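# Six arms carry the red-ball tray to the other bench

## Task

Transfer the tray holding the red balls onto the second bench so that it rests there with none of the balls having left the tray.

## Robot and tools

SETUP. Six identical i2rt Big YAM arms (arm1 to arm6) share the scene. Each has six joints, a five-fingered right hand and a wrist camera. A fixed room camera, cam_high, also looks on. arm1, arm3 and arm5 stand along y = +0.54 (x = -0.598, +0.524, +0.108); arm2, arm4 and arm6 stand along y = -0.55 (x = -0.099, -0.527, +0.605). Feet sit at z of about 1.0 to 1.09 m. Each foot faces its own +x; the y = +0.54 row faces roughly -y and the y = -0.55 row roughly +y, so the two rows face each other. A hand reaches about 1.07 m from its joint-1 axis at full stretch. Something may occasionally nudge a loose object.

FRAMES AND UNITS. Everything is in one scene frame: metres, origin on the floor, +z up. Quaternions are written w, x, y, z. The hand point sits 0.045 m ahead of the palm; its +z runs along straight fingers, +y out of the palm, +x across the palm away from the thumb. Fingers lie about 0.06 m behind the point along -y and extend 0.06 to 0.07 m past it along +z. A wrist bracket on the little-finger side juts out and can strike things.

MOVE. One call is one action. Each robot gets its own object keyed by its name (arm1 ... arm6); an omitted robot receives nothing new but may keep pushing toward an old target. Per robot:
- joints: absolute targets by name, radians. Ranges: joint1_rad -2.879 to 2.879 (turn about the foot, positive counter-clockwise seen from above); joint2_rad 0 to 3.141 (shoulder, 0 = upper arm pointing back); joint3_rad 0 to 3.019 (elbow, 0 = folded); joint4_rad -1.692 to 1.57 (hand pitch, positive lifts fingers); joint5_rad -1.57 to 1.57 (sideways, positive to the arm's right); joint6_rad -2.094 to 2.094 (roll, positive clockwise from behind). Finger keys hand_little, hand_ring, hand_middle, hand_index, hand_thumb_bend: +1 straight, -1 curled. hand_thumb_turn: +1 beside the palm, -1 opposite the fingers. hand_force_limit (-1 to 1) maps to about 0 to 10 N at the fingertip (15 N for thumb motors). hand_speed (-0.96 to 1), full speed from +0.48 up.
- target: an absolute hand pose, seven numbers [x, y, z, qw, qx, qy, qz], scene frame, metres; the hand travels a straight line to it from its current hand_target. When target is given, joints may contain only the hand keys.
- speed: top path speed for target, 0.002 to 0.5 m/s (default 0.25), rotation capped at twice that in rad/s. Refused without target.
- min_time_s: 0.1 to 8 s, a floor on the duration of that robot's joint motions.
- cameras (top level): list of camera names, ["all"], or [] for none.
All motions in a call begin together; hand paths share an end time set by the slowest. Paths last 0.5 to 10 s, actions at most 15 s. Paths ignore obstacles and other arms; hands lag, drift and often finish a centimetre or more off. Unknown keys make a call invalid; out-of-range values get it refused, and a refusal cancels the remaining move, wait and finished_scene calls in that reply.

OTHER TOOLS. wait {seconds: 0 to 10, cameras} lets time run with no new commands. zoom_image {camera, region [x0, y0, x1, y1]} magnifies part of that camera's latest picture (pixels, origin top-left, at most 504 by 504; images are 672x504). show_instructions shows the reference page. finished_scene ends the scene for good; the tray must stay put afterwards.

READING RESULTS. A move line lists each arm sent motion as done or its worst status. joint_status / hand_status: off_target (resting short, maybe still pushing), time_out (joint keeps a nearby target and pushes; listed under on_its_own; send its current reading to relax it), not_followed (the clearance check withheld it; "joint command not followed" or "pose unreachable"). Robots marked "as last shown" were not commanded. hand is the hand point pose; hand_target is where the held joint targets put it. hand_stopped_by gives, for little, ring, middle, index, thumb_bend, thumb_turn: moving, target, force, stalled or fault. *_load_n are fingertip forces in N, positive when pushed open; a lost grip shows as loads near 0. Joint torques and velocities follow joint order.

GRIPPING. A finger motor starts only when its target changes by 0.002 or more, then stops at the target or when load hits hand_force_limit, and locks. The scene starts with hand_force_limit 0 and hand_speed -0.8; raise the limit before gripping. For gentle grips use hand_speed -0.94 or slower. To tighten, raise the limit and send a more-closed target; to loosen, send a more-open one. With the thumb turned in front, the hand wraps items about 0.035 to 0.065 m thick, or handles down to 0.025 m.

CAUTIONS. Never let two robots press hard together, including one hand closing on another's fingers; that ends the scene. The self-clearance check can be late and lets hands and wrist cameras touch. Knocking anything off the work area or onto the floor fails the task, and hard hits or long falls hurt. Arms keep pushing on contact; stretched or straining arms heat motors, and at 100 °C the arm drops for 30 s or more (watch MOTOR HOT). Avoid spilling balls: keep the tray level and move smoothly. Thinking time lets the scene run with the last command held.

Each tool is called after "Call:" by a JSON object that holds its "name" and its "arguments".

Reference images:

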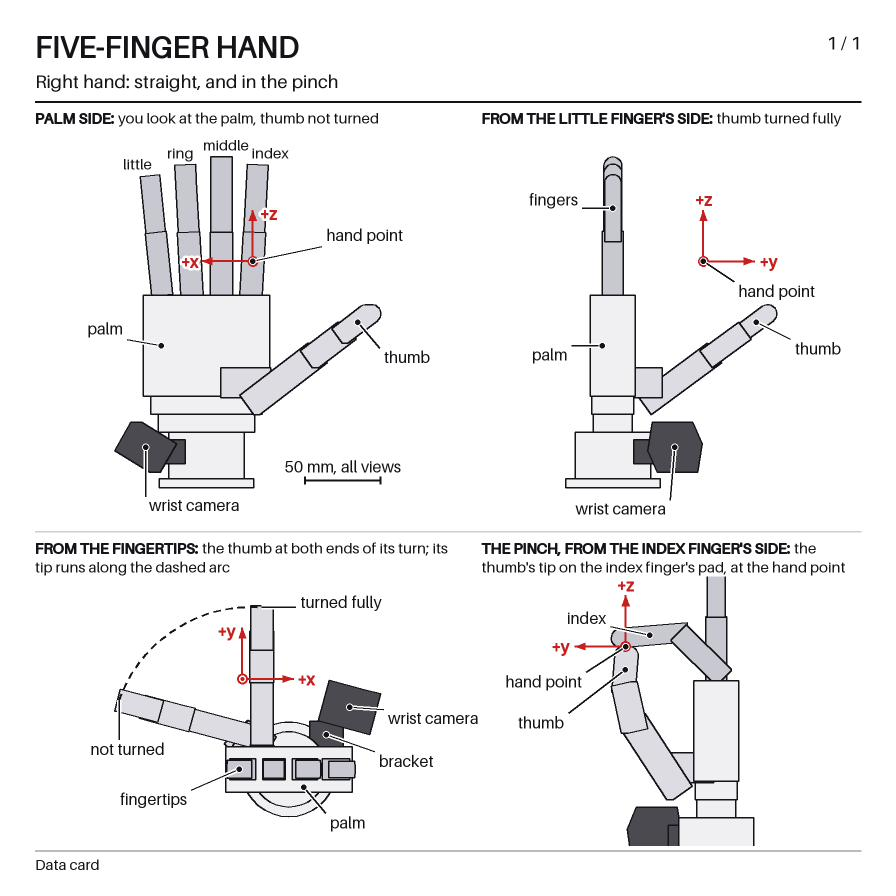

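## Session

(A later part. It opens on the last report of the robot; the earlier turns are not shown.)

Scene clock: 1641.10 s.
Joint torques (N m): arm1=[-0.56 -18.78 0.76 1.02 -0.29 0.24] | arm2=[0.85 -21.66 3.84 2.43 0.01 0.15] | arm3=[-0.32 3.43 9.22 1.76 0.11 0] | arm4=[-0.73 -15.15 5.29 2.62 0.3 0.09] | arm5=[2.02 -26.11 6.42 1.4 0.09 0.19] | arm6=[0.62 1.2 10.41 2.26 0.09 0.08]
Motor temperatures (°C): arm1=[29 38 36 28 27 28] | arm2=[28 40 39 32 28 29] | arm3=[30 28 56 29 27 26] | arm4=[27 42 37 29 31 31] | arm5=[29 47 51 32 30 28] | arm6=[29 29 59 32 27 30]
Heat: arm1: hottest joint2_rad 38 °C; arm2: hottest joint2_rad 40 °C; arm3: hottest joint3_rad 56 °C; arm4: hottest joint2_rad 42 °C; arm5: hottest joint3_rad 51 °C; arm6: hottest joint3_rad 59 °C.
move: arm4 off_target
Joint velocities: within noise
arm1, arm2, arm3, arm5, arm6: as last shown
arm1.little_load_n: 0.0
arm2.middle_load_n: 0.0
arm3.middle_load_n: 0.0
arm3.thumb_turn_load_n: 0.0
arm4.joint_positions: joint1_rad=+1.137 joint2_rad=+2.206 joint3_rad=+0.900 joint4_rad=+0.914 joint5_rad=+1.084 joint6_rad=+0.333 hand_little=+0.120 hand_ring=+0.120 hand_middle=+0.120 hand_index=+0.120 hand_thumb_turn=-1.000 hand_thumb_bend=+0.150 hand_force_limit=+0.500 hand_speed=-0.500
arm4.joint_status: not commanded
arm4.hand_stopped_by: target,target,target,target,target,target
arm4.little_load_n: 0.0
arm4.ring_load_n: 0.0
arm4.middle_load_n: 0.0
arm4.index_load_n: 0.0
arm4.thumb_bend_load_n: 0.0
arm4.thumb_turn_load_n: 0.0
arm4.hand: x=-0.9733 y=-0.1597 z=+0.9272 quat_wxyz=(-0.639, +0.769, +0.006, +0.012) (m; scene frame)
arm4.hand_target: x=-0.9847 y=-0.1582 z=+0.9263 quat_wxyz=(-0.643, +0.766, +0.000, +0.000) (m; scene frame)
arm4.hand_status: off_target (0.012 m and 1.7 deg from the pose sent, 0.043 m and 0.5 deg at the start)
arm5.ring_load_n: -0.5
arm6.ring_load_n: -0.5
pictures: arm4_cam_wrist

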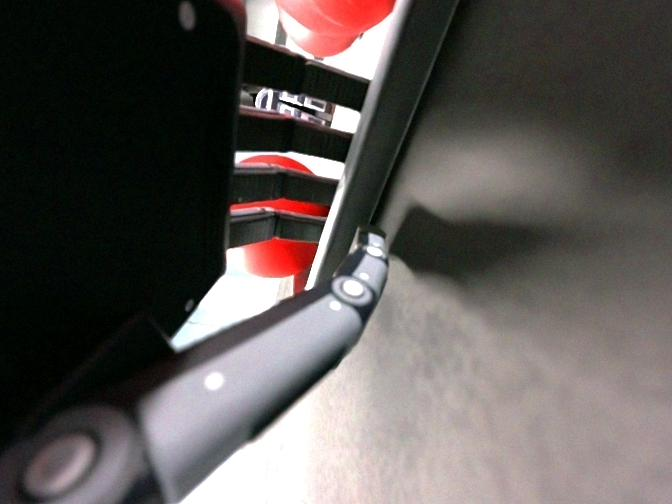

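Call:
{"name": "move", "arguments": {"arm4": {"joints": {"hand_little": -0.7, "hand_ring": -0.7, "hand_middle": -0.7, "hand_index": -0.7, "hand_speed": -0.93, "hand_force_limit": -0.3}, "target": [-0.978, -0.1540, 0.928, -0.643, 0.766, 0, 0], "speed": 0.05}}}

Call:
{"name": "move", "arguments": {"arm4": {"joints": {"hand_little": -0.75, "hand_ring": -0.75, "hand_middle": -0.75, "hand_index": -0.75, "hand_speed": -0.93, "hand_force_limit": 0.5}}, "cameras": ["arm4_cam_wrist"]}}

Call:
{"name": "zoom_image", "arguments": {"camera": "arm4_cam_wrist", "region": [220, 130, 500, 380]}}

Scene clock: 1651.87 s.
Joint torques (N m): arm1=[-0.62 -18.84 0.76 1.01 -0.29 0.24] | arm2=[0.79 -21.6 3.84 2.43 0.02 0.16] | arm3=[-0.21 3.49 9.21 1.76 0.11 0] | arm4=[-1.26 -15.62 4.19 2.37 0.33 -0.06] | arm5=[2.08 -25.93 6.42 1.39 0.09 0.2] | arm6=[0.44 1.44 10.4 2.21 0.08 0.07]
Motor temperatures (°C): arm1=[29 38 36 28 27 28] | arm2=[28 41 39 32 28 29] | arm3=[30 28 56 29 27 26] | arm4=[27 42 37 29 31 31] | arm5=[29 47 51 32 30 28] | arm6=[29 29 59 32 27 30]
Heat: arm1: hottest joint2_rad 38 °C; arm2: hottest joint2_rad 41 °C; arm3: hottest joint3_rad 56 °C; arm4: hottest joint2_rad 42 °C; arm5: hottest joint3_rad 51 °C; arm6: hottest joint3_rad 59 °C.
move: arm4 off_target
Joint velocities: within noise
arm1, arm2, arm3, arm5, arm6: as last shown
arm1.index_load_n: 8.5
arm1.thumb_turn_load_n: 2.0
arm4.joint_positions: joint1_rad=+1.122 joint2_rad=+2.206 joint3_rad=+0.901 joint4_rad=+0.937 joint5_rad=+1.069 joint6_rad=+0.333 hand_little=-0.062 hand_ring=-0.016 hand_middle=+0.010 hand_index=-0.043 hand_thumb_turn=-1.000 hand_thumb_bend=+0.150 hand_force_limit=-0.300 hand_speed=-0.930
arm4.joint_status: hand_little off_target (ended at -0.062, target -0.700); hand_ring off_target (ended at -0.016, target -0.700); hand_middle off_target (ended at +0.010, target -0.700); hand_index off_target (ended at -0.043, target -0.700); the others done
arm4.hand_stopped_by: force,force,force,force,target,target
arm4.little_load_n: 3.0
arm4.ring_load_n: 0.0
arm4.middle_load_n: 0.0
arm4.index_load_n: 1.0
arm4.thumb_bend_load_n: 0.0
arm4.thumb_turn_load_n: 0.0
arm4.hand: x=-0.9732 y=-0.1526 z=+0.9306 quat_wxyz=(-0.641, +0.767, -0.001, +0.004) (m; scene frame)
arm4.hand_target: x=-0.9779 y=-0.1540 z=+0.9281 quat_wxyz=(-0.643, +0.766, +0.000, +0.000) (m; scene frame)
arm4.hand_status: done (0.006 m and 0.5 deg from the pose sent, 0.007 m and 1.7 deg at the start)
arm5.ring_load_n: 0.0
arm5.middle_load_n: -0.5
arm6.ring_load_n: 0.0
pictures: none

Scene clock: 1653.17 s.
Joint torques (N m): arm1=[-1.08 -18.78 0.79 1.02 -0.37 0.24] | arm2=[0.85 -21.54 3.84 2.43 0.02 0.15] | arm3=[-0.21 3.43 9.2 1.78 0.11 0] | arm4=[0.15 -15.85 3.74 2.3 0.45 -0.02] | arm5=[1.96 -26.05 6.42 1.39 0.09 0.2] | arm6=[0.62 0.91 10.35 2.22 0.09 0.08]
Motor temperatures (°C): arm1=[29 38 36 28 27 28] | arm2=[28 41 39 32 28 29] | arm3=[30 28 56 29 27 26] | arm4=[27 42 37 29 31 31] | arm5=[29 47 51 32 30 28] | arm6=[29 29 59 32 27 30]
Heat: arm1: hottest joint2_rad 38 °C; arm2: hottest joint2_rad 41 °C; arm3: hottest joint3_rad 56 °C; arm4: hottest joint2_rad 42 °C; arm5: hottest joint3_rad 51 °C; arm6: hottest joint3_rad 59 °C.
move: arm4 off_target
Joint velocities: within noise
arm1, arm2, arm3, arm5, arm6: as last shown
arm1.joint_positions: joint1_rad=-1.009 joint2_rad=+2.349 joint3_rad=+0.809 joint4_rad=+1.209 joint5_rad=-1.031 joint6_rad=-0.291 hand_little=-0.061 hand_ring=-0.034 hand_middle=-0.027 hand_index=-0.073 hand_thumb_turn=-1.000 hand_thumb_bend=+0.003 hand_force_limit=+0.300 hand_speed=-0.930
arm1.middle_load_n: 6.0
arm1.index_load_n: 9.5
arm1.thumb_bend_load_n: 9.0
arm1.hand: x=-0.9300 y=+0.1564 z=+0.9402 quat_wxyz=(+0.003, +0.007, -0.767, +0.642) (m; scene frame)
arm1.hand_target: x=-0.9302 y=+0.1587 z=+0.9497 quat_wxyz=(+0.000, +0.000, -0.766, +0.643) (m; scene frame)
arm4.joint_positions: joint1_rad=+1.108 joint2_rad=+2.206 joint3_rad=+0.908 joint4_rad=+0.938 joint5_rad=+1.066 joint6_rad=+0.331 hand_little=-0.243 hand_ring=-0.183 hand_middle=-0.164 hand_index=-0.217 hand_thumb_turn=-1.000 hand_thumb_bend=+0.154 hand_force_limit=+0.500 hand_speed=-0.930
arm4.joint_status: hand_little off_target (ended at -0.243, target -0.750); hand_ring off_target (ended at -0.183, target -0.750); hand_middle off_target (ended at -0.164, target -0.750); hand_index off_target (ended at -0.217, target -0.750); the others done
arm4.hand_stopped_by: force,force,force,force,target,target
arm4.little_load_n: 7.5
arm4.ring_load_n: 4.0
arm4.middle_load_n: 6.5
arm4.index_load_n: 7.0
arm4.thumb_bend_load_n: 22.5
arm4.thumb_turn_load_n: 0.5
arm4.hand: x=-0.9712 y=-0.1447 z=+0.9326 quat_wxyz=(-0.643, +0.766, -0.008, +0.005) (m; scene frame)
arm4.hand_target: x=-0.9780 y=-0.1541 z=+0.9281 quat_wxyz=(-0.643, +0.766, +0.000, +0.000) (m; scene frame)
arm4.hand_status: not commanded
arm5.middle_load_n: 0.0
pictures: arm4_cam_wrist

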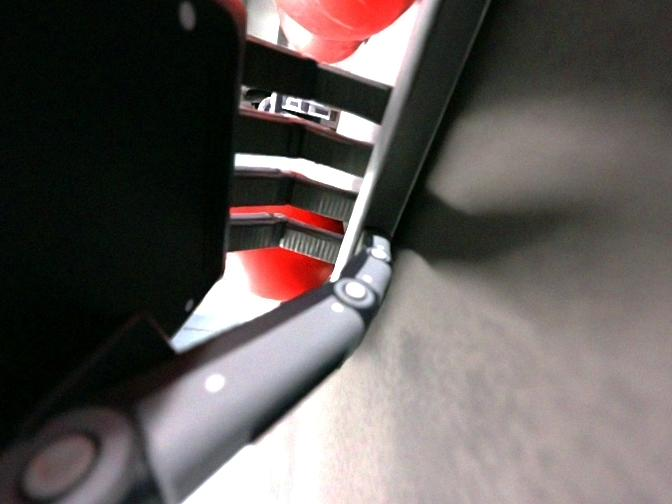

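Scaled by 1.800.

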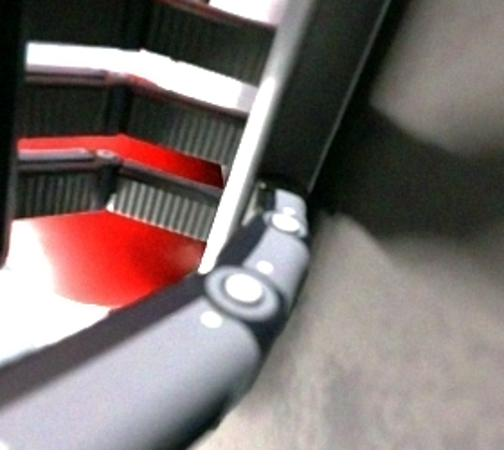

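Call:
{"name": "move", "arguments": {"arm1": {"joints": {"hand_little": 0.15, "hand_ring": 0.15, "hand_middle": 0.15, "hand_index": 0.15, "hand_speed": -0.5}}}}

Call:
{"name": "move", "arguments": {"arm1": {"target": [-0.930, 0.160, 0.970, 0, 0, -0.766, 0.643], "speed": 0.1, "joints": {"hand_thumb_bend": 0.15}}}}

Call:
{"name": "move", "arguments": {"arm1": {"target": [-0.935, 0.168, 0.968, 0, 0, -0.766, 0.643], "speed": 0.1}}}

Call:
{"name": "move", "arguments": {"arm1": {"target": [-0.935, 0.167, 0.926, 0, 0, -0.766, 0.643], "speed": 0.08}, "cameras": ["arm1_cam_wrist"]}}

Call:
{"name": "zoom_image", "arguments": {"camera": "arm1_cam_wrist", "region": [220, 130, 500, 380]}}

Scene clock: 1666.97 s.
Joint torques (N m): arm1=[-0.21 -18.73 1.43 1.07 -0.4 0.17] | arm2=[0.85 -21.6 3.82 2.44 0.02 0.16] | arm3=[-0.26 3.49 9.21 1.76 0.11 0] | arm4=[0.09 -15.74 3.78 2.35 0.41 0] | arm5=[1.96 -26.05 6.45 1.37 0.09 0.2] | arm6=[0.26 1.2 10.37 2.21 0.09 0.08]
Motor temperatures (°C): arm1=[29 38 36 28 27 28] | arm2=[28 42 39 32 28 29] | arm3=[30 28 56 29 27 26] | arm4=[27 41 37 29 31 31] | arm5=[29 47 51 31 30 28] | arm6=[29 28 59 32 27 30]
Heat: arm1: hottest joint2_rad 38 °C; arm2: hottest joint2_rad 42 °C; arm3: hottest joint3_rad 56 °C; arm4: hottest joint2_rad 41 °C; arm5: hottest joint3_rad 51 °C; arm6: hottest joint3_rad 59 °C.
move: arm1 done
Joint velocities: within noise
arm1.joint_positions: joint1_rad=-1.010 joint2_rad=+2.349 joint3_rad=+0.798 joint4_rad=+1.207 joint5_rad=-1.031 joint6_rad=-0.284 hand_little=+0.150 hand_ring=+0.150 hand_middle=+0.150 hand_index=+0.150 hand_thumb_turn=-1.000 hand_thumb_bend=+0.000 hand_force_limit=+0.300 hand_speed=-0.500
arm1.joint_status: all done
arm1.hand_stopped_by: target,target,target,target,target,target
arm1.little_load_n: 0.0
arm1.ring_load_n: 0.0
arm1.middle_load_n: 0.0
arm1.index_load_n: 0.0
arm1.thumb_bend_load_n: 0.0
arm1.thumb_turn_load_n: 0.0
arm1.hand: x=-0.9254 y=+0.1597 z=+0.9387 quat_wxyz=(-0.003, +0.000, -0.769, +0.640) (m; scene frame)
arm1.hand_target: x=-0.9299 y=+0.1587 z=+0.9497 quat_wxyz=(+0.000, +0.000, -0.766, +0.643) (m; scene frame)
arm1.hand_status: not commanded
arm2, arm3, arm4, arm5, arm6: as last shown
arm2.middle_load_n: -0.5
arm2.hand: x=-0.6679 y=-0.1046 z=+0.8394 quat_wxyz=(-0.651, +0.639, +0.292, -0.287) (m; scene frame)
arm2.hand_target: x=-0.6896 y=-0.0955 z=+0.8871 quat_wxyz=(-0.672, +0.615, +0.278, -0.304) (m; scene frame)
arm4.joint_positions: joint1_rad=+1.109 joint2_rad=+2.206 joint3_rad=+0.908 joint4_rad=+0.938 joint5_rad=+1.067 joint6_rad=+0.330 hand_little=-0.243 hand_ring=-0.183 hand_middle=-0.164 hand_index=-0.217 hand_thumb_turn=-1.000 hand_thumb_bend=+0.154 hand_force_limit=+0.500 hand_speed=-0.930
arm4.little_load_n: 6.0
arm4.ring_load_n: 3.0
arm4.middle_load_n: 5.0
arm4.index_load_n: 5.0
arm4.thumb_bend_load_n: 23.0
arm4.hand: x=-0.9711 y=-0.1449 z=+0.9326 quat_wxyz=(-0.643, +0.766, -0.007, +0.005) (m; scene frame)
arm4.hand_target: x=-0.9780 y=-0.1540 z=+0.9281 quat_wxyz=(-0.643, +0.766, +0.000, +0.000) (m; scene frame)
arm5.thumb_turn_load_n: 0.5
pictures: none

Scene clock: 1668.13 s.
Joint torques (N m): arm1=[-1.26 -18.9 1.36 0.99 -0.47 0.14] | arm2=[0.85 -21.6 3.84 2.43 0.01 0.16] | arm3=[-0.32 3.43 9.18 1.76 0.11 0.01] | arm4=[0.56 -15.62 3.85 2.26 0.42 0] | arm5=[2.08 -26.05 6.46 1.39 0.08 0.19] | arm6=[0.5 1.32 10.44 2.19 0.09 0.08]
Motor temperatures (°C): arm1=[29 38 36 28 27 28] | arm2=[28 42 39 32 28 29] | arm3=[30 28 56 29 27 26] | arm4=[27 41 37 29 31 31] | arm5=[29 47 51 31 30 28] | arm6=[29 28 59 32 27 30]
Heat: arm1: hottest joint2_rad 38 °C; arm2: hottest joint2_rad 42 °C; arm3: hottest joint3_rad 56 °C; arm4: hottest joint2_rad 41 °C; arm5: hottest joint3_rad 51 °C; arm6: hottest joint3_rad 59 °C.
move: arm1 off_target
Joint velocities: within noise
arm1.joint_positions: joint1_rad=-1.010 joint2_rad=+2.291 joint3_rad=+0.778 joint4_rad=+1.167 joint5_rad=-1.032 joint6_rad=-0.283 hand_little=+0.150 hand_ring=+0.150 hand_middle=+0.150 hand_index=+0.150 hand_thumb_turn=-1.000 hand_thumb_bend=+0.150 hand_force_limit=+0.300 hand_speed=-0.500
arm1.joint_status: all done
arm1.hand_stopped_by: target,target,target,target,target,target
arm1.little_load_n: 0.0
arm1.ring_load_n: 0.0
arm1.middle_load_n: 0.0
arm1.index_load_n: 0.0
arm1.thumb_bend_load_n: 0.0
arm1.thumb_turn_load_n: 0.0
arm1.hand: x=-0.9258 y=+0.1590 z=+0.9571 quat_wxyz=(-0.004, -0.001, -0.769, +0.640) (m; scene frame)
arm1.hand_target: x=-0.9299 y=+0.1599 z=+0.9697 quat_wxyz=(+0.000, +0.000, -0.766, +0.643) (m; scene frame)
arm1.hand_status: off_target (0.014 m and 0.7 deg from the pose sent, 0.032 m and 0.6 deg at the start)
arm2, arm3, arm4, arm5, arm6: as last shown
arm3.thumb_turn_load_n: 0.5
arm4.thumb_bend_load_n: 22.5
arm5.thumb_bend_load_n: 0.5
arm5.thumb_turn_load_n: 0.0
pictures: none

Scene clock: 1669.10 s.
Joint torques (N m): arm1=[-1.14 -18.67 1.61 0.99 -0.49 -0.01] | arm2=[0.79 -21.6 3.84 2.44 0.01 0.16] | arm3=[-0.21 3.55 9.22 1.76 0.11 0.01] | arm4=[0.56 -15.74 3.73 2.39 0.39 0] | arm5=[2.08 -26.05 6.42 1.39 0.08 0.2] | arm6=[0.62 0.91 10.35 2.21 0.08 0.06]
Motor temperatures (°C): arm1=[29 38 36 28 27 28] | arm2=[28 42 39 32 28 29] | arm3=[30 28 56 29 27 26] | arm4=[27 41 37 29 31 31] | arm5=[29 47 51 31 30 28] | arm6=[29 28 59 32 27 30]
Heat: arm1: hottest joint2_rad 38 °C; arm2: hottest joint2_rad 42 °C; arm3: hottest joint3_rad 56 °C; arm4: hottest joint2_rad 41 °C; arm5: hottest joint3_rad 51 °C; arm6: hottest joint3_rad 59 °C.
move: arm1 off_target
Joint velocities: within noise
arm1.joint_positions: joint1_rad=-1.033 joint2_rad=+2.291 joint3_rad=+0.778 joint4_rad=+1.155 joint5_rad=-1.053 joint6_rad=-0.283 hand_little=+0.150 hand_ring=+0.150 hand_middle=+0.150 hand_index=+0.150 hand_thumb_turn=-1.000 hand_thumb_bend=+0.150 hand_force_limit=+0.300 hand_speed=-0.500
arm1.joint_status: not commanded
arm1.hand_stopped_by: target,target,target,target,target,target
arm1.little_load_n: 0.0
arm1.ring_load_n: 0.0
arm1.middle_load_n: 0.0
arm1.index_load_n: 0.0
arm1.thumb_bend_load_n: 0.0
arm1.thumb_turn_load_n: 0.0
arm1.hand: x=-0.9295 y=+0.1675 z=+0.9568 quat_wxyz=(-0.008, -0.007, -0.769, +0.640) (m; scene frame)
arm1.hand_target: x=-0.9349 y=+0.1679 z=+0.9678 quat_wxyz=(+0.000, +0.000, -0.766, +0.643) (m; scene frame)
arm1.hand_status: off_target (0.012 m and 1.3 deg from the pose sent, 0.017 m and 0.7 deg at the start)
arm2.joint_positions: joint1_rad=+0.844 joint2_rad=+2.740 joint3_rad=+1.313 joint4_rad=+1.437 joint5_rad=+0.035 joint6_rad=-0.006 hand_little=+1.000 hand_ring=+1.000 hand_middle=+1.000 hand_index=+1.000 hand_thumb_turn=-1.000 hand_thumb_bend=+0.000 hand_force_limit=+0.000 hand_speed=+0.200
arm2.joint_status: not commanded
arm2.hand_stopped_by: target,target,target,target,target,target
arm2.little_load_n: 0.0
arm2.ring_load_n: 0.0
arm2.middle_load_n: 0.0
arm2.index_load_n: 0.0
arm2.thumb_bend_load_n: 0.0
arm2.thumb_turn_load_n: 0.0
arm2.hand: x=-0.6679 y=-0.1046 z=+0.8394 quat_wxyz=(-0.651, +0.639, +0.292, -0.287) (m; scene frame)
arm2.hand_target: x=-0.6896 y=-0.0955 z=+0.8871 quat_wxyz=(-0.672, +0.615, +0.278, -0.304) (m; scene frame)
arm2.hand_status: not commanded
arm3.joint_positions: joint1_rad=+0.131 joint2_rad=+0.610 joint3_rad=+1.382 joint4_rad=-1.436 joint5_rad=+0.089 joint6_rad=-1.113 hand_little=+1.000 hand_ring=+1.000 hand_middle=+1.000 hand_index=+1.000 hand_thumb_turn=+1.000 hand_thumb_bend=+1.000 hand_force_limit=+0.000 hand_speed=-0.800
arm3.joint_status: not commanded
arm3.hand_stopped_by: target,target,target,target,target,target
arm3.little_load_n: 0.0
arm3.ring_load_n: 0.0
arm3.middle_load_n: 0.0
arm3.index_load_n: 0.0
arm3.thumb_bend_load_n: 0.0
arm3.thumb_turn_load_n: 0.0
arm3.hand: x=+0.4881 y=+0.3367 z=+1.4687 quat_wxyz=(+0.245, +0.500, -0.746, +0.365) (m; scene frame)
arm3.hand_target: x=+0.4880 y=+0.3372 z=+1.4793 quat_wxyz=(+0.250, +0.496, -0.742, +0.376) (m; scene frame)
arm3.hand_status: not commanded
arm4: as last shown
arm4.middle_load_n: 5.5
arm4.thumb_bend_load_n: 23.0
arm5.joint_positions: joint1_rad=-1.090 joint2_rad=+2.803 joint3_rad=+1.930 joint4_rad=+0.961 joint5_rad=-0.359 joint6_rad=+0.013 hand_little=+1.000 hand_ring=+1.000 hand_middle=+1.000 hand_index=+1.000 hand_thumb_turn=-1.000 hand_thumb_bend=+0.000 hand_force_limit=+0.000 hand_speed=+0.200
arm5.joint_status: not commanded
arm5.hand_stopped_by: target,target,target,target,target,target
arm5.little_load_n: 0.0
arm5.ring_load_n: 0.0
arm5.middle_load_n: 0.0
arm5.index_load_n: 0.0
arm5.thumb_bend_load_n: 0.0
arm5.thumb_turn_load_n: 0.0
arm5.hand: x=-0.6643 y=+0.0870 z=+0.8667 quat_wxyz=(+0.282, -0.256, -0.629, +0.678) (m; scene frame)
arm5.hand_target: x=-0.6651 y=+0.0800 z=+0.8847 quat_wxyz=(+0.279, -0.255, -0.625, +0.683) (m; scene frame)
arm5.hand_status: not commanded
arm6.joint_positions: joint1_rad=-0.493 joint2_rad=+0.613 joint3_rad=+1.441 joint4_rad=-1.236 joint5_rad=+0.146 joint6_rad=-1.234 hand_little=+1.000 hand_ring=+1.000 hand_middle=+1.000 hand_index=+1.000 hand_thumb_turn=+1.000 hand_thumb_bend=+1.000 hand_force_limit=+0.000 hand_speed=-0.800
arm6.joint_status: not commanded
arm6.hand_stopped_by: target,target,target,target,target,target
arm6.little_load_n: 0.0
arm6.ring_load_n: 0.0
arm6.middle_load_n: 0.0
arm6.index_load_n: 0.0
arm6.thumb_bend_load_n: 0.0
arm6.thumb_turn_load_n: 0.0
arm6.hand: x=+0.7739 y=-0.3801 z=+1.6091 quat_wxyz=(-0.317, +0.787, +0.279, +0.449) (m; scene frame)
arm6.hand_target: x=+0.7729 y=-0.3820 z=+1.6204 quat_wxyz=(-0.325, +0.781, +0.276, +0.457) (m; scene frame)
arm6.hand_status: not commanded
pictures: none

Scene clock: 1670.30 s.
Joint torques (N m): arm1=[-0.91 -13.57 3.02 1.76 0.01 0.04] | arm2=[0.85 -21.6 3.82 2.43 0.01 0.16] | arm3=[-0.21 3.55 9.2 1.77 0.11 0] | arm4=[0.56 -15.38 3.78 2.47 0.38 0.01] | arm5=[2.02 -25.88 6.46 1.39 0.09 0.2] | arm6=[0.62 1.32 10.35 2.18 0.09 0.08]
Motor temperatures (°C): arm1=[29 38 36 28 27 28] | arm2=[28 42 39 32 28 29] | arm3=[30 28 56 29 27 26] | arm4=[27 41 37 29 31 31] | arm5=[29 47 51 31 30 28] | arm6=[29 28 59 32 27 30]
Heat: arm1: hottest joint2_rad 38 °C; arm2: hottest joint2_rad 42 °C; arm3: hottest joint3_rad 56 °C; arm4: hottest joint2_rad 41 °C; arm5: hottest joint3_rad 51 °C; arm6: hottest joint3_rad 59 °C.
move: arm1 off_target
Joint velocities: within noise
arm1.joint_positions: joint1_rad=-1.033 joint2_rad=+2.362 joint3_rad=+0.806 joint4_rad=+1.213 joint5_rad=-1.062 joint6_rad=-0.288 hand_little=+0.150 hand_ring=+0.150 hand_middle=+0.150 hand_index=+0.150 hand_thumb_turn=-1.000 hand_thumb_bend=+0.150 hand_force_limit=+0.300 hand_speed=-0.500
arm1.joint_status: not commanded
arm1.hand_stopped_by: target,target,target,target,target,target
arm1.little_load_n: 0.0
arm1.ring_load_n: 0.0
arm1.middle_load_n: -1.0
arm1.index_load_n: 0.0
arm1.thumb_bend_load_n: 0.0
arm1.thumb_turn_load_n: 0.0
arm1.hand: x=-0.9299 y=+0.1669 z=+0.9364 quat_wxyz=(-0.005, +0.003, -0.765, +0.644) (m; scene frame)
arm1.hand_target: x=-0.9346 y=+0.1672 z=+0.9262 quat_wxyz=(+0.000, +0.000, -0.766, +0.643) (m; scene frame)
arm1.hand_status: off_target (0.012 m and 0.7 deg from the pose sent, 0.031 m and 1.3 deg at the start)
arm2, arm3, arm4, arm5, arm6: as last shown
arm2.thumb_bend_load_n: -0.5
arm4.index_load_n: 5.5
arm4.thumb_bend_load_n: 22.5
arm5.ring_load_n: -0.5
arm5.middle_load_n: -0.5
pictures: arm1_cam_wrist

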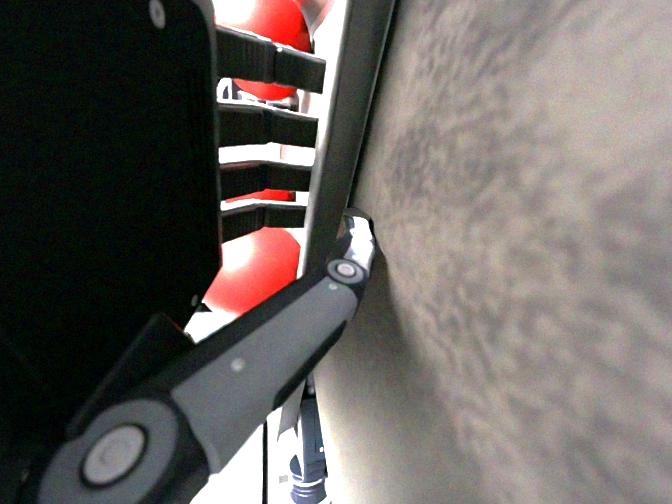

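Scaled by 1.800.

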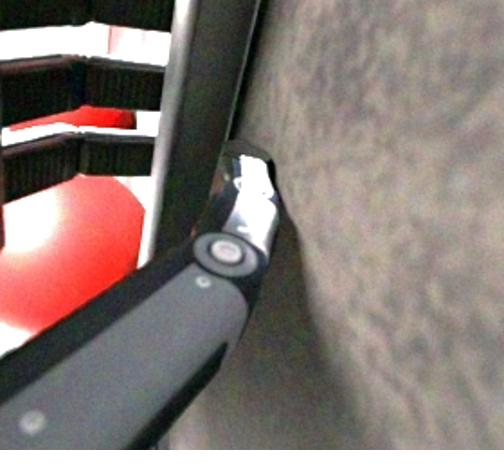

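Call:
{"name": "move", "arguments": {"arm1": {"joints": {"hand_little": -0.7, "hand_ring": -0.7, "hand_middle": -0.7, "hand_index": -0.7, "hand_speed": -0.93, "hand_force_limit": -0.3}, "target": [-0.935, 0.161, 0.940, 0, 0, -0.766, 0.643], "speed": 0.05}}}

Call:
{"name": "move", "arguments": {"arm1": {"joints": {"hand_little": -0.75, "hand_ring": -0.75, "hand_middle": -0.75, "hand_index": -0.75, "hand_speed": -0.93, "hand_force_limit": 0.5}}, "cameras": ["arm1_cam_wrist"]}}

Call:
{"name": "zoom_image", "arguments": {"camera": "arm1_cam_wrist", "region": [220, 130, 500, 380]}}

Scene clock: 1682.23 s.
Joint torques (N m): arm1=[-0.44 -17.26 2.09 0.92 0.3 0.1] | arm2=[0.85 -21.6 3.84 2.43 0.01 0.16] | arm3=[-0.32 3.49 9.2 1.77 0.11 0.01] | arm4=[0.26 -15.62 3.7 2.4 0.38 0] | arm5=[2.02 -26.05 6.48 1.39 0.09 0.2] | arm6=[0.62 1.03 10.36 2.21 0.08 0.08]
Motor temperatures (°C): arm1=[29 37 36 28 27 28] | arm2=[28 42 39 32 28 29] | arm3=[30 28 56 29 27 26] | arm4=[27 41 37 29 31 31] | arm5=[29 47 51 31 30 28] | arm6=[29 28 59 32 27 30]
Heat: arm1: hottest joint2_rad 37 °C; arm2: hottest joint2_rad 42 °C; arm3: hottest joint3_rad 56 °C; arm4: hottest joint2_rad 41 °C; arm5: hottest joint3_rad 51 °C; arm6: hottest joint3_rad 59 °C.
move: arm1 off_target
Joint velocities: within noise
arm1.joint_positions: joint1_rad=-1.026 joint2_rad=+2.362 joint3_rad=+0.810 joint4_rad=+1.214 joint5_rad=-1.057 joint6_rad=-0.283 hand_little=+0.079 hand_ring=+0.099 hand_middle=+0.112 hand_index=+0.060 hand_thumb_turn=-1.000 hand_thumb_bend=+0.150 hand_force_limit=-0.300 hand_speed=-0.930
arm1.joint_status: hand_little off_target (ended at +0.079, target -0.700); hand_ring off_target (ended at +0.099, target -0.700); hand_middle off_target (ended at +0.112, target -0.700); hand_index off_target (ended at +0.060, target -0.700); the others done
arm1.hand_stopped_by: force,force,force,force,target,target
arm1.little_load_n: 1.0
arm1.ring_load_n: -0.5
arm1.middle_load_n: -0.5
arm1.index_load_n: 2.5
arm1.thumb_bend_load_n: 0.0
arm1.thumb_turn_load_n: 0.0
arm1.hand: x=-0.9295 y=+0.1636 z=+0.9371 quat_wxyz=(-0.006, +0.003, -0.765, +0.644) (m; scene frame)
arm1.hand_target: x=-0.9349 y=+0.1610 z=+0.9401 quat_wxyz=(+0.000, +0.000, -0.766, +0.643) (m; scene frame)
arm1.hand_status: done (0.007 m and 0.8 deg from the pose sent, 0.009 m and 0.6 deg at the start)
arm2, arm3, arm4, arm5, arm6: as last shown
arm2.thumb_bend_load_n: 0.0
arm4.middle_load_n: 5.0
arm4.index_load_n: 5.0
arm5.ring_load_n: 0.0
pictures: none

Scene clock: 1684.03 s.
Joint torques (N m): arm1=[-2.49 -17.32 1.17 0.94 0.18 0.08] | arm2=[0.85 -21.6 3.84 2.43 0.02 0.15] | arm3=[-0.26 3.49 9.21 1.78 0.11 0] | arm4=[0.32 -15.85 3.7 2.36 0.44 0.01] | arm5=[2.02 -26.05 6.42 1.37 0.09 0.2] | arm6=[0.73 1.14 10.39 2.19 0.07 0.08]
Motor temperatures (°C): arm1=[29 37 36 28 27 28] | arm2=[28 42 39 32 28 29] | arm3=[30 28 56 29 27 26] | arm4=[27 41 37 29 31 31] | arm5=[29 48 51 31 30 28] | arm6=[29 28 59 32 27 30]
Heat: arm1: hottest joint2_rad 37 °C; arm2: hottest joint2_rad 42 °C; arm3: hottest joint3_rad 56 °C; arm4: hottest joint2_rad 41 °C; arm5: hottest joint3_rad 51 °C; arm6: hottest joint3_rad 59 °C.
move: arm1 off_target
Joint velocities: within noise
arm1.joint_positions: joint1_rad=-1.002 joint2_rad=+2.360 joint3_rad=+0.824 joint4_rad=+1.214 joint5_rad=-1.054 joint6_rad=-0.282 hand_little=-0.201 hand_ring=-0.135 hand_middle=-0.102 hand_index=-0.129 hand_thumb_turn=-1.000 hand_thumb_bend=+0.150 hand_force_limit=+0.500 hand_speed=-0.930
arm1.joint_status: hand_little off_target (ended at -0.201, target -0.750); hand_ring off_target (ended at -0.135, target -0.750); hand_middle off_target (ended at -0.102, target -0.750); hand_index off_target (ended at -0.129, target -0.750); the others done
arm1.hand_stopped_by: force,force,force,force,target,target
arm1.little_load_n: 8.5
arm1.ring_load_n: 2.5
arm1.middle_load_n: 0.0
arm1.index_load_n: 0.0
arm1.thumb_bend_load_n: 0.0
arm1.thumb_turn_load_n: 0.0
arm1.hand: x=-0.9274 y=+0.1519 z=+0.9395 quat_wxyz=(-0.007, +0.016, -0.763, +0.646) (m; scene frame)
arm1.hand_target: x=-0.9349 y=+0.1611 z=+0.9400 quat_wxyz=(+0.000, +0.000, -0.766, +0.643) (m; scene frame)
arm1.hand_status: not commanded
arm2, arm3, arm4, arm5, arm6: as last shown
arm2.hand_target: x=-0.6895 y=-0.0955 z=+0.8871 quat_wxyz=(-0.672, +0.615, +0.278, -0.304) (m; scene frame)
arm4.joint_positions: joint1_rad=+1.109 joint2_rad=+2.206 joint3_rad=+0.908 joint4_rad=+0.938 joint5_rad=+1.066 joint6_rad=+0.330 hand_little=-0.243 hand_ring=-0.183 hand_middle=-0.164 hand_index=-0.217 hand_thumb_turn=-1.000 hand_thumb_bend=+0.154 hand_force_limit=+0.500 hand_speed=-0.930
arm4.middle_load_n: 6.0
arm4.index_load_n: 6.5
arm4.thumb_turn_load_n: 1.0
arm4.hand: x=-0.9712 y=-0.1449 z=+0.9326 quat_wxyz=(-0.643, +0.766, -0.007, +0.005) (m; scene frame)
arm5.little_load_n: 0.5
arm5.middle_load_n: 0.0
arm5.thumb_bend_load_n: 0.5
pictures: arm1_cam_wrist

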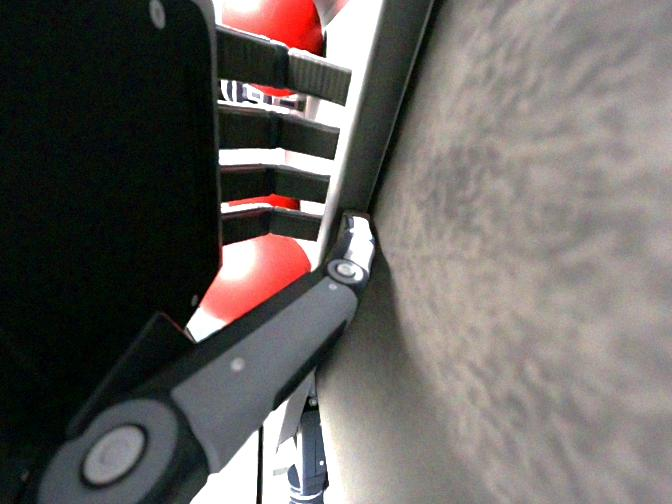

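Scaled by 1.800.

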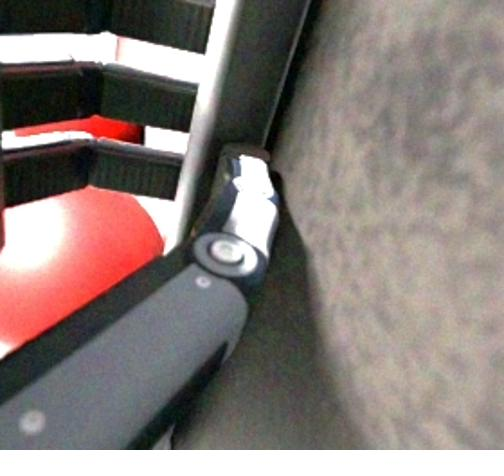

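Call:
{"name": "move", "arguments": {"arm1": {"joints": {"hand_little": -0.8, "hand_ring": -0.8, "hand_middle": -0.8, "hand_index": -0.8, "hand_speed": -0.93, "hand_force_limit": 0.6}, "target": [-0.935, 0.156, 0.940, 0.015, 0.012, -0.766, 0.643], "speed": 0.05}, "cameras": ["arm1_cam_wrist"]}}

Call:
{"name": "zoom_image", "arguments": {"camera": "arm1_cam_wrist", "region": [220, 130, 500, 380]}}

Scene clock: 1694.37 s.
Joint torques (N m): arm1=[-2.43 -17.38 0.75 1.37 0.4 -0.12] | arm2=[0.85 -21.6 3.84 2.43 0.01 0.15] | arm3=[-0.26 3.43 9.21 1.74 0.11 0] | arm4=[0.21 -15.91 3.82 2.29 0.44 0.03] | arm5=[2.08 -26.11 6.42 1.37 0.09 0.19] | arm6=[0.5 1.03 10.4 2.22 0.08 0.07]
Motor temperatures (°C): arm1=[29 38 36 28 27 28] | arm2=[28 42 39 32 28 29] | arm3=[29 28 56 29 27 26] | arm4=[27 41 37 29 31 31] | arm5=[29 48 51 31 30 28] | arm6=[29 28 59 32 27 30]
Heat: arm1: hottest joint2_rad 38 °C; arm2: hottest joint2_rad 42 °C; arm3: hottest joint3_rad 56 °C; arm4: hottest joint2_rad 41 °C; arm5: hottest joint3_rad 51 °C; arm6: hottest joint3_rad 59 °C.
move: arm1 off_target
Joint velocities: within noise
arm1.joint_positions: joint1_rad=-0.989 joint2_rad=+2.359 joint3_rad=+0.827 joint4_rad=+1.216 joint5_rad=-1.037 joint6_rad=-0.287 hand_little=-0.202 hand_ring=-0.218 hand_middle=-0.178 hand_index=-0.225 hand_thumb_turn=-1.000 hand_thumb_bend=+0.151 hand_force_limit=+0.600 hand_speed=-0.930
arm1.joint_status: hand_little off_target (ended at -0.202, target -0.800); hand_ring off_target (ended at -0.218, target -0.800); hand_middle off_target (ended at -0.178, target -0.800); hand_index off_target (ended at -0.225, target -0.800); the others done
arm1.hand_stopped_by: force,force,force,force,target,target
arm1.little_load_n: 0.0
arm1.ring_load_n: 7.5
arm1.middle_load_n: 6.0
arm1.index_load_n: 8.0
arm1.thumb_bend_load_n: 2.0
arm1.thumb_turn_load_n: -0.5
arm1.hand: x=-0.9275 y=+0.1464 z=+0.9398 quat_wxyz=(-0.002, +0.019, -0.763, +0.646) (m; scene frame)
arm1.hand_target: x=-0.9349 y=+0.1559 z=+0.9399 quat_wxyz=(+0.015, +0.012, -0.766, +0.643) (m; scene frame)
arm1.hand_status: off_target (0.012 m and 2.1 deg from the pose sent, 0.009 m and 2.6 deg at the start)
arm2, arm3, arm4, arm5, arm6: as last shown
arm3.thumb_bend_load_n: -0.5
arm4.middle_load_n: 5.5
arm5.little_load_n: 0.0
arm5.thumb_bend_load_n: 0.0
pictures: arm1_cam_wrist

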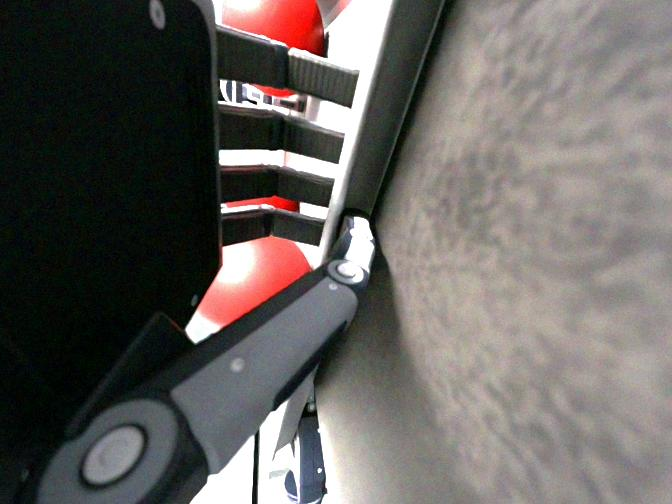

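Scaled by 1.800.

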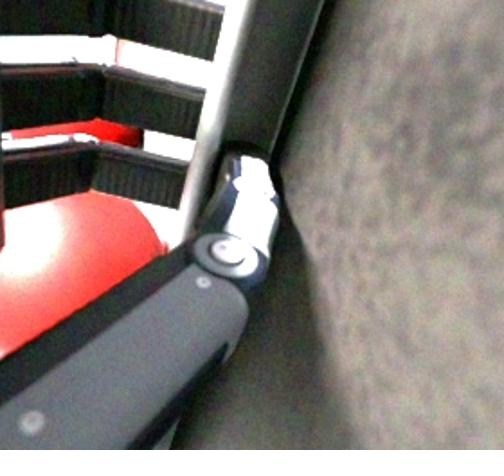

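Call:
{"name": "move", "arguments": {"arm1": {"joints": {"hand_little": -0.85, "hand_ring": -0.85, "hand_middle": -0.85, "hand_index": -0.85, "hand_speed": -0.93, "hand_force_limit": 0.6}, "target": [-0.935, 0.148, 0.940, 0.003, 0.012, -0.766, 0.643], "speed": 0.05}}}

Scene clock: 1700.20 s.
Joint torques (N m): arm1=[-1.38 -17.2 1.99 0.47 0.18 0.03] | arm2=[0.85 -21.6 3.85 2.43 0.02 0.16] | arm3=[-0.26 3.43 9.21 1.77 0.11 0] | arm4=[0.44 -15.68 3.74 2.41 0.42 0.01] | arm5=[2.02 -26.11 6.42 1.4 0.09 0.2] | arm6=[0.73 1.14 10.39 2.21 0.09 0.08]
Motor temperatures (°C): arm1=[29 38 36 28 27 28] | arm2=[28 43 39 32 28 29] | arm3=[29 28 56 29 27 26] | arm4=[27 41 37 29 31 31] | arm5=[29 48 51 31 30 28] | arm6=[29 28 59 32 27 30]
Heat: arm1: hottest joint2_rad 38 °C; arm2: hottest joint2_rad 43 °C; arm3: hottest joint3_rad 56 °C; arm4: hottest joint2_rad 41 °C; arm5: hottest joint3_rad 51 °C; arm6: hottest joint3_rad 59 °C.
move: arm1 off_target
Joint velocities: within noise
arm1.joint_positions: joint1_rad=-0.988 joint2_rad=+2.359 joint3_rad=+0.833 joint4_rad=+1.216 joint5_rad=-1.039 joint6_rad=-0.288 hand_little=-0.297 hand_ring=-0.222 hand_middle=-0.182 hand_index=-0.225 hand_thumb_turn=-1.000 hand_thumb_bend=+0.151 hand_force_limit=+0.600 hand_speed=-0.930
arm1.joint_status: hand_little off_target (ended at -0.297, target -0.850); hand_ring off_target (ended at -0.222, target -0.850); hand_middle off_target (ended at -0.182, target -0.850); hand_index off_target (ended at -0.225, target -0.850); the others done
arm1.hand_stopped_by: force,force,force,force,target,target
arm1.little_load_n: 7.5
arm1.ring_load_n: 7.0
arm1.middle_load_n: 6.0
arm1.index_load_n: 6.0
arm1.thumb_bend_load_n: 3.0
arm1.thumb_turn_load_n: 0.0
arm1.hand: x=-0.9288 y=+0.1446 z=+0.9406 quat_wxyz=(-0.001, +0.022, -0.762, +0.647) (m; scene frame)
arm1.hand_target: x=-0.9348 y=+0.1480 z=+0.9400 quat_wxyz=(+0.003, +0.012, -0.766, +0.643) (m; scene frame)
arm1.hand_status: done (0.007 m and 1.4 deg from the pose sent, 0.008 m and 1.1 deg at the start)
arm2, arm3, arm5, arm6: as last shown
arm3.thumb_bend_load_n: 0.0
arm4.joint_positions: joint1_rad=+1.109 joint2_rad=+2.206 joint3_rad=+0.908 joint4_rad=+0.938 joint5_rad=+1.066 joint6_rad=+0.330 hand_little=-0.243 hand_ring=-0.183 hand_middle=-0.164 hand_index=-0.217 hand_thumb_turn=-1.000 hand_thumb_bend=+0.154 hand_force_limit=+0.500 hand_speed=-0.930
arm4.joint_status: not commanded
arm4.hand_stopped_by: force,force,force,force,target,target
arm4.little_load_n: 6.0
arm4.ring_load_n: 3.0
arm4.middle_load_n: 5.5
arm4.index_load_n: 6.5
arm4.thumb_bend_load_n: 22.5
arm4.thumb_turn_load_n: 1.0
arm4.hand: x=-0.9712 y=-0.1449 z=+0.9326 quat_wxyz=(-0.643, +0.766, -0.007, +0.005) (m; scene frame)
arm4.hand_target: x=-0.9780 y=-0.1540 z=+0.9281 quat_wxyz=(-0.643, +0.766, +0.000, +0.000) (m; scene frame)
arm4.hand_status: not commanded
arm6.thumb_bend_load_n: -0.5
pictures: none

Call:
{"name": "move", "arguments": {"arm1": {"target": [-0.932, 0.148, 0.975, 0.003, 0.012, -0.766, 0.643], "speed": 0.05}, "arm4": {"target": [-0.975, -0.148, 0.960, -0.643, 0.766, 0, 0], "speed": 0.05}, "arm5": {"target": [-0.665, 0.080, 0.908, 0.2788, -0.2553, -0.6253, 0.6825], "speed": 0.05}, "arm2": {"target": [-0.690, -0.095, 0.900, 0.6718, -0.6155, -0.2784, 0.3036], "speed": 0.05}, "cameras": ["cam_high"]}}

Call:
{"name": "zoom_image", "arguments": {"camera": "cam_high", "region": [300, 90, 420, 190]}}

Scene clock: 1713.70 s.
Joint torques (N m): arm1=[-1.96 -21.36 0.94 1.21 -0.33 0.26] | arm2=[0.67 -21.95 4.11 2.41 -0.03 0.14] | arm3=[-0.21 3.49 9.21 1.78 0.11 0] | arm4=[0.09 -20.07 3.18 1.8 0.47 -0.1] | arm5=[1.9 -26.99 6.97 1.57 0.08 0.2] | arm6=[0.56 1.2 10.37 2.17 0.09 0.07]
Motor temperatures (°C): arm1=[29 38 36 28 27 28] | arm2=[28 43 39 32 28 29] | arm3=[29 28 57 29 27 26] | arm4=[27 41 37 29 31 31] | arm5=[29 48 51 31 30 28] | arm6=[29 28 59 32 27 30]
Heat: arm1: hottest joint2_rad 38 °C; arm2: hottest joint2_rad 43 °C; arm3: hottest joint3_rad 57 °C; arm4: hottest joint2_rad 41 °C; arm5: hottest joint3_rad 51 °C; arm6: hottest joint3_rad 59 °C.
move: arm1 off_target; arm2 off_target; arm4 off_target; arm5 off_target
Joint velocities: within noise
arm1.joint_positions: joint1_rad=-0.979 joint2_rad=+2.303 joint3_rad=+0.803 joint4_rad=+1.139 joint5_rad=-1.024 joint6_rad=-0.307 hand_little=-0.297 hand_ring=-0.222 hand_middle=-0.182 hand_index=-0.225 hand_thumb_turn=-1.000 hand_thumb_bend=+0.153 hand_force_limit=+0.600 hand_speed=-0.930
arm1.joint_status: not commanded
arm1.hand_stopped_by: force,force,force,force,target,target
arm1.little_load_n: 3.5
arm1.ring_load_n: 5.5
arm1.middle_load_n: 4.5
arm1.index_load_n: 1.0
arm1.thumb_bend_load_n: 10.5
arm1.thumb_turn_load_n: 0.5
arm1.hand: x=-0.9217 y=+0.1459 z=+0.9504 quat_wxyz=(-0.009, +0.014, -0.772, +0.636) (m; scene frame)
arm1.hand_target: x=-0.9318 y=+0.1478 z=+0.9739 quat_wxyz=(+0.003, +0.012, -0.766, +0.643) (m; scene frame)
arm1.hand_status: off_target (0.027 m and 1.7 deg from the pose sent, 0.035 m and 1.4 deg at the start)
arm2.joint_positions: joint1_rad=+0.845 joint2_rad=+2.715 joint3_rad=+1.286 joint4_rad=+1.429 joint5_rad=+0.036 joint6_rad=-0.004 hand_little=+1.000 hand_ring=+1.000 hand_middle=+1.000 hand_index=+1.000 hand_thumb_turn=-1.000 hand_thumb_bend=+0.000 hand_force_limit=+0.000 hand_speed=+0.200
arm2.joint_status: not commanded
arm2.hand_stopped_by: target,target,target,target,target,target
arm2.little_load_n: 0.0
arm2.ring_load_n: 0.0
arm2.middle_load_n: -0.5
arm2.index_load_n: 0.0
arm2.thumb_bend_load_n: 0.0
arm2.thumb_turn_load_n: 0.0
arm2.hand: x=-0.6657 y=-0.1075 z=+0.8460 quat_wxyz=(-0.648, +0.642, +0.293, -0.286) (m; scene frame)
arm2.hand_target: x=-0.6890 y=-0.0958 z=+0.8992 quat_wxyz=(-0.672, +0.616, +0.279, -0.304) (m; scene frame)
arm2.hand_status: off_target (0.060 m and 4.9 deg from the pose sent, 0.065 m and 4.3 deg at the start)
arm3, arm6: as last shown
arm4.joint_positions: joint1_rad=+1.098 joint2_rad=+2.173 joint3_rad=+0.896 joint4_rad=+0.898 joint5_rad=+1.051 joint6_rad=+0.329 hand_little=-0.244 hand_ring=-0.184 hand_middle=-0.164 hand_index=-0.217 hand_thumb_turn=-1.000 hand_thumb_bend=+0.154 hand_force_limit=+0.500 hand_speed=-0.930
arm4.joint_status: not commanded
arm4.hand_stopped_by: force,force,force,force,target,target
arm4.little_load_n: 0.5
arm4.ring_load_n: 0.5
arm4.middle_load_n: 6.0
arm4.index_load_n: 9.0
arm4.thumb_bend_load_n: 24.5
arm4.thumb_turn_load_n: 0.5
arm4.hand: x=-0.9665 y=-0.1425 z=+0.9400 quat_wxyz=(-0.637, +0.770, -0.001, +0.010) (m; scene frame)
arm4.hand_target: x=-0.9750 y=-0.1479 z=+0.9593 quat_wxyz=(-0.643, +0.766, +0.000, +0.000) (m; scene frame)
arm4.hand_status: off_target (0.022 m and 1.4 deg from the pose sent, 0.028 m and 1.0 deg at the start)
arm5.joint_positions: joint1_rad=-1.087 joint2_rad=+2.765 joint3_rad=+1.886 joint4_rad=+0.942 joint5_rad=-0.359 joint6_rad=+0.013 hand_little=+1.000 hand_ring=+1.000 hand_middle=+1.000 hand_index=+1.000 hand_thumb_turn=-1.000 hand_thumb_bend=+0.000 hand_force_limit=+0.000 hand_speed=+0.200
arm5.joint_status: not commanded
arm5.hand_stopped_by: target,target,target,target,target,target
arm5.little_load_n: 0.0
arm5.ring_load_n: 0.0
arm5.middle_load_n: 0.0
arm5.index_load_n: 0.0
arm5.thumb_bend_load_n: 0.0
arm5.thumb_turn_load_n: 0.0
arm5.hand: x=-0.6585 y=+0.0875 z=+0.8739 quat_wxyz=(+0.275, -0.261, -0.636, +0.672) (m; scene frame)
arm5.hand_target: x=-0.6652 y=+0.0800 z=+0.9078 quat_wxyz=(+0.279, -0.255, -0.625, +0.683) (m; scene frame)
arm5.hand_status: off_target (0.036 m and 1.8 deg from the pose sent, 0.042 m and 0.7 deg at the start)
arm6.thumb_bend_load_n: 0.0
pictures: cam_high

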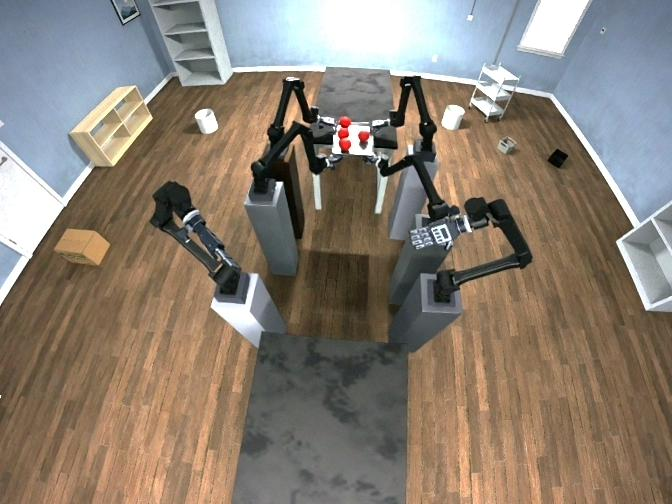

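Scaled by 4.200.

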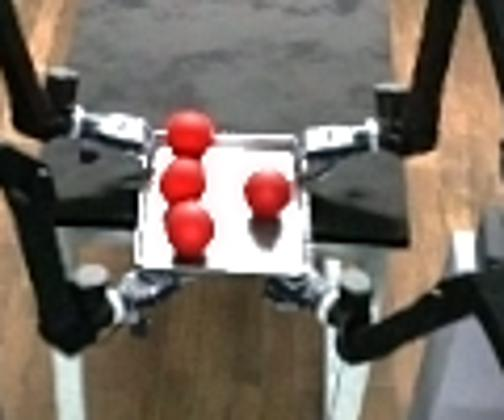

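Call:
{"name": "move", "arguments": {"arm1": {"target": [-0.932, 0.152, 1.010, 0.003, 0.012, -0.766, 0.643], "speed": 0.05}, "arm4": {"target": [-0.975, -0.144, 1.000, -0.643, 0.766, 0, 0], "speed": 0.05}, "arm5": {"target": [-0.665, 0.080, 0.948, 0.2788, -0.2553, -0.6253, 0.6825], "speed": 0.05}, "arm2": {"target": [-0.690, -0.095, 0.940, 0.6718, -0.6155, -0.2784, 0.3036], "speed": 0.05}, "cameras": ["cam_high"]}}

Call:
{"name": "zoom_image", "arguments": {"camera": "cam_high", "region": [300, 90, 420, 190]}}

Scene clock: 1722.70 s.
Joint torques (N m): arm1=[-2.55 -21.13 1.61 1.29 -0.68 0.23] | arm2=[0.85 -21.95 4.46 2.43 -0.06 0.13] | arm3=[-0.26 3.55 9.18 1.74 0.11 0] | arm4=[-0.09 -19.19 4.14 1.69 0.38 -0.15] | arm5=[1.85 -26.99 7.27 1.68 0.09 0.19] | arm6=[0.5 1.08 10.44 2.18 0.09 0.07]
Motor temperatures (°C): arm1=[29 39 35 28 27 28] | arm2=[28 43 39 32 28 29] | arm3=[29 28 57 29 27 26] | arm4=[27 43 37 29 31 31] | arm5=[29 50 51 31 30 28] | arm6=[29 28 59 32 27 30]
Heat: arm1: hottest joint2_rad 39 °C; arm2: hottest joint2_rad 43 °C; arm3: hottest joint3_rad 57 °C; arm4: hottest joint2_rad 43 °C; arm5: hottest joint3_rad 51 °C; arm6: hottest joint3_rad 59 °C.
move: arm1 off_target; arm2 off_target; arm4 off_target; arm5 off_target
Joint velocities: within noise
arm1.joint_positions: joint1_rad=-0.981 joint2_rad=+2.191 joint3_rad=+0.764 joint4_rad=+1.056 joint5_rad=-1.024 joint6_rad=-0.312 hand_little=-0.298 hand_ring=-0.222 hand_middle=-0.182 hand_index=-0.225 hand_thumb_turn=-1.000 hand_thumb_bend=+0.153 hand_force_limit=+0.600 hand_speed=-0.930
arm1.joint_status: not commanded
arm1.hand_stopped_by: force,force,force,force,target,target
arm1.little_load_n: 1.5
arm1.ring_load_n: 5.0
arm1.middle_load_n: 6.5
arm1.index_load_n: 2.0
arm1.thumb_bend_load_n: 11.5
arm1.thumb_turn_load_n: 0.5
arm1.hand: x=-0.9208 y=+0.1472 z=+0.9844 quat_wxyz=(-0.010, +0.013, -0.773, +0.634) (m; scene frame)
arm1.hand_target: x=-0.9316 y=+0.1517 z=+1.0087 quat_wxyz=(+0.003, +0.012, -0.766, +0.643) (m; scene frame)
arm1.hand_status: off_target (0.028 m and 2.0 deg from the pose sent, 0.061 m and 1.7 deg at the start)
arm2.joint_positions: joint1_rad=+0.845 joint2_rad=+2.613 joint3_rad=+1.222 joint4_rad=+1.391 joint5_rad=+0.036 joint6_rad=-0.003 hand_little=+1.000 hand_ring=+1.000 hand_middle=+1.000 hand_index=+1.000 hand_thumb_turn=-1.000 hand_thumb_bend=+0.000 hand_force_limit=+0.000 hand_speed=+0.200
arm2.joint_status: not commanded
arm2.hand_stopped_by: target,target,target,target,target,target
arm2.little_load_n: 0.0
arm2.ring_load_n: 0.0
arm2.middle_load_n: -0.5
arm2.index_load_n: 0.0
arm2.thumb_bend_load_n: 0.0
arm2.thumb_turn_load_n: 0.0
arm2.hand: x=-0.6680 y=-0.1061 z=+0.8859 quat_wxyz=(-0.648, +0.643, +0.292, -0.286) (m; scene frame)
arm2.hand_target: x=-0.6890 y=-0.0958 z=+0.9392 quat_wxyz=(-0.672, +0.615, +0.278, -0.304) (m; scene frame)
arm2.hand_status: off_target (0.059 m and 4.9 deg from the pose sent, 0.098 m and 4.9 deg at the start)
arm3, arm6: as last shown
arm3.thumb_turn_load_n: -0.5
arm4.joint_positions: joint1_rad=+1.094 joint2_rad=+2.063 joint3_rad=+0.877 joint4_rad=+0.808 joint5_rad=+1.047 joint6_rad=+0.329 hand_little=-0.244 hand_ring=-0.184 hand_middle=-0.164 hand_index=-0.217 hand_thumb_turn=-1.000 hand_thumb_bend=+0.154 hand_force_limit=+0.500 hand_speed=-0.930
arm4.joint_status: not commanded
arm4.hand_stopped_by: force,force,force,force,target,target
arm4.little_load_n: 0.0
arm4.ring_load_n: 0.0
arm4.middle_load_n: 4.5
arm4.index_load_n: 8.5
arm4.thumb_bend_load_n: 22.5
arm4.thumb_turn_load_n: 1.0
arm4.hand: x=-0.9671 y=-0.1402 z=+0.9795 quat_wxyz=(-0.637, +0.771, -0.002, +0.010) (m; scene frame)
arm4.hand_target: x=-0.9749 y=-0.1437 z=+0.9995 quat_wxyz=(-0.643, +0.766, +0.000, +0.000) (m; scene frame)
arm4.hand_status: off_target (0.022 m and 1.4 deg from the pose sent, 0.061 m and 1.4 deg at the start)
arm5.joint_positions: joint1_rad=-1.087 joint2_rad=+2.682 joint3_rad=+1.830 joint4_rad=+0.908 joint5_rad=-0.359 joint6_rad=+0.013 hand_little=+1.000 hand_ring=+1.000 hand_middle=+1.000 hand_index=+1.000 hand_thumb_turn=-1.000 hand_thumb_bend=+0.000 hand_force_limit=+0.000 hand_speed=+0.200
arm5.joint_status: not commanded
arm5.hand_stopped_by: target,target,target,target,target,target
arm5.little_load_n: 0.0
arm5.ring_load_n: 0.0
arm5.middle_load_n: 0.0
arm5.index_load_n: 0.0
arm5.thumb_bend_load_n: 0.0
arm5.thumb_turn_load_n: 0.0
arm5.hand: x=-0.6588 y=+0.0876 z=+0.9099 quat_wxyz=(+0.274, -0.262, -0.638, +0.671) (m; scene frame)
arm5.hand_target: x=-0.6651 y=+0.0801 z=+0.9474 quat_wxyz=(+0.279, -0.255, -0.625, +0.683) (m; scene frame)
arm5.hand_status: off_target (0.039 m and 2.2 deg from the pose sent, 0.075 m and 1.9 deg at the start)
pictures: cam_high

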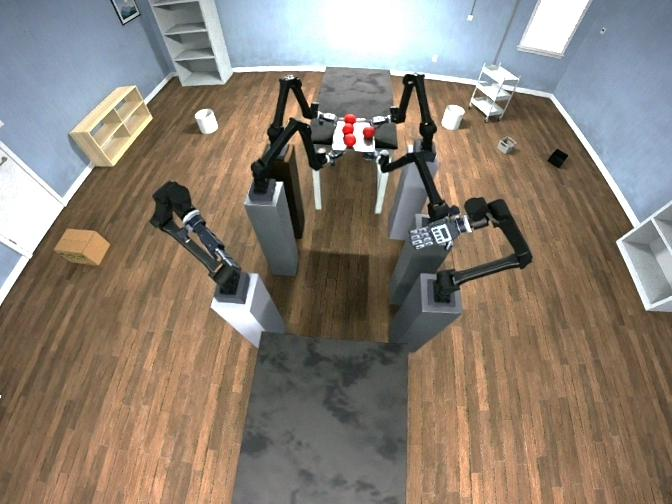

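Scaled by 4.200.

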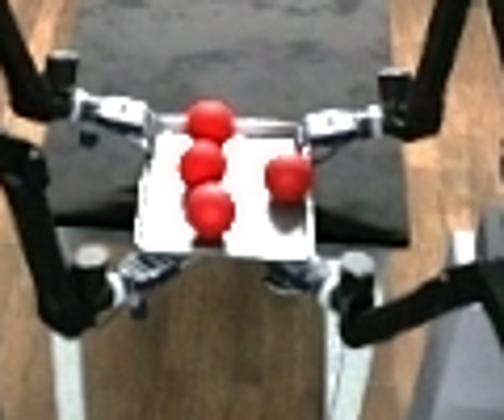

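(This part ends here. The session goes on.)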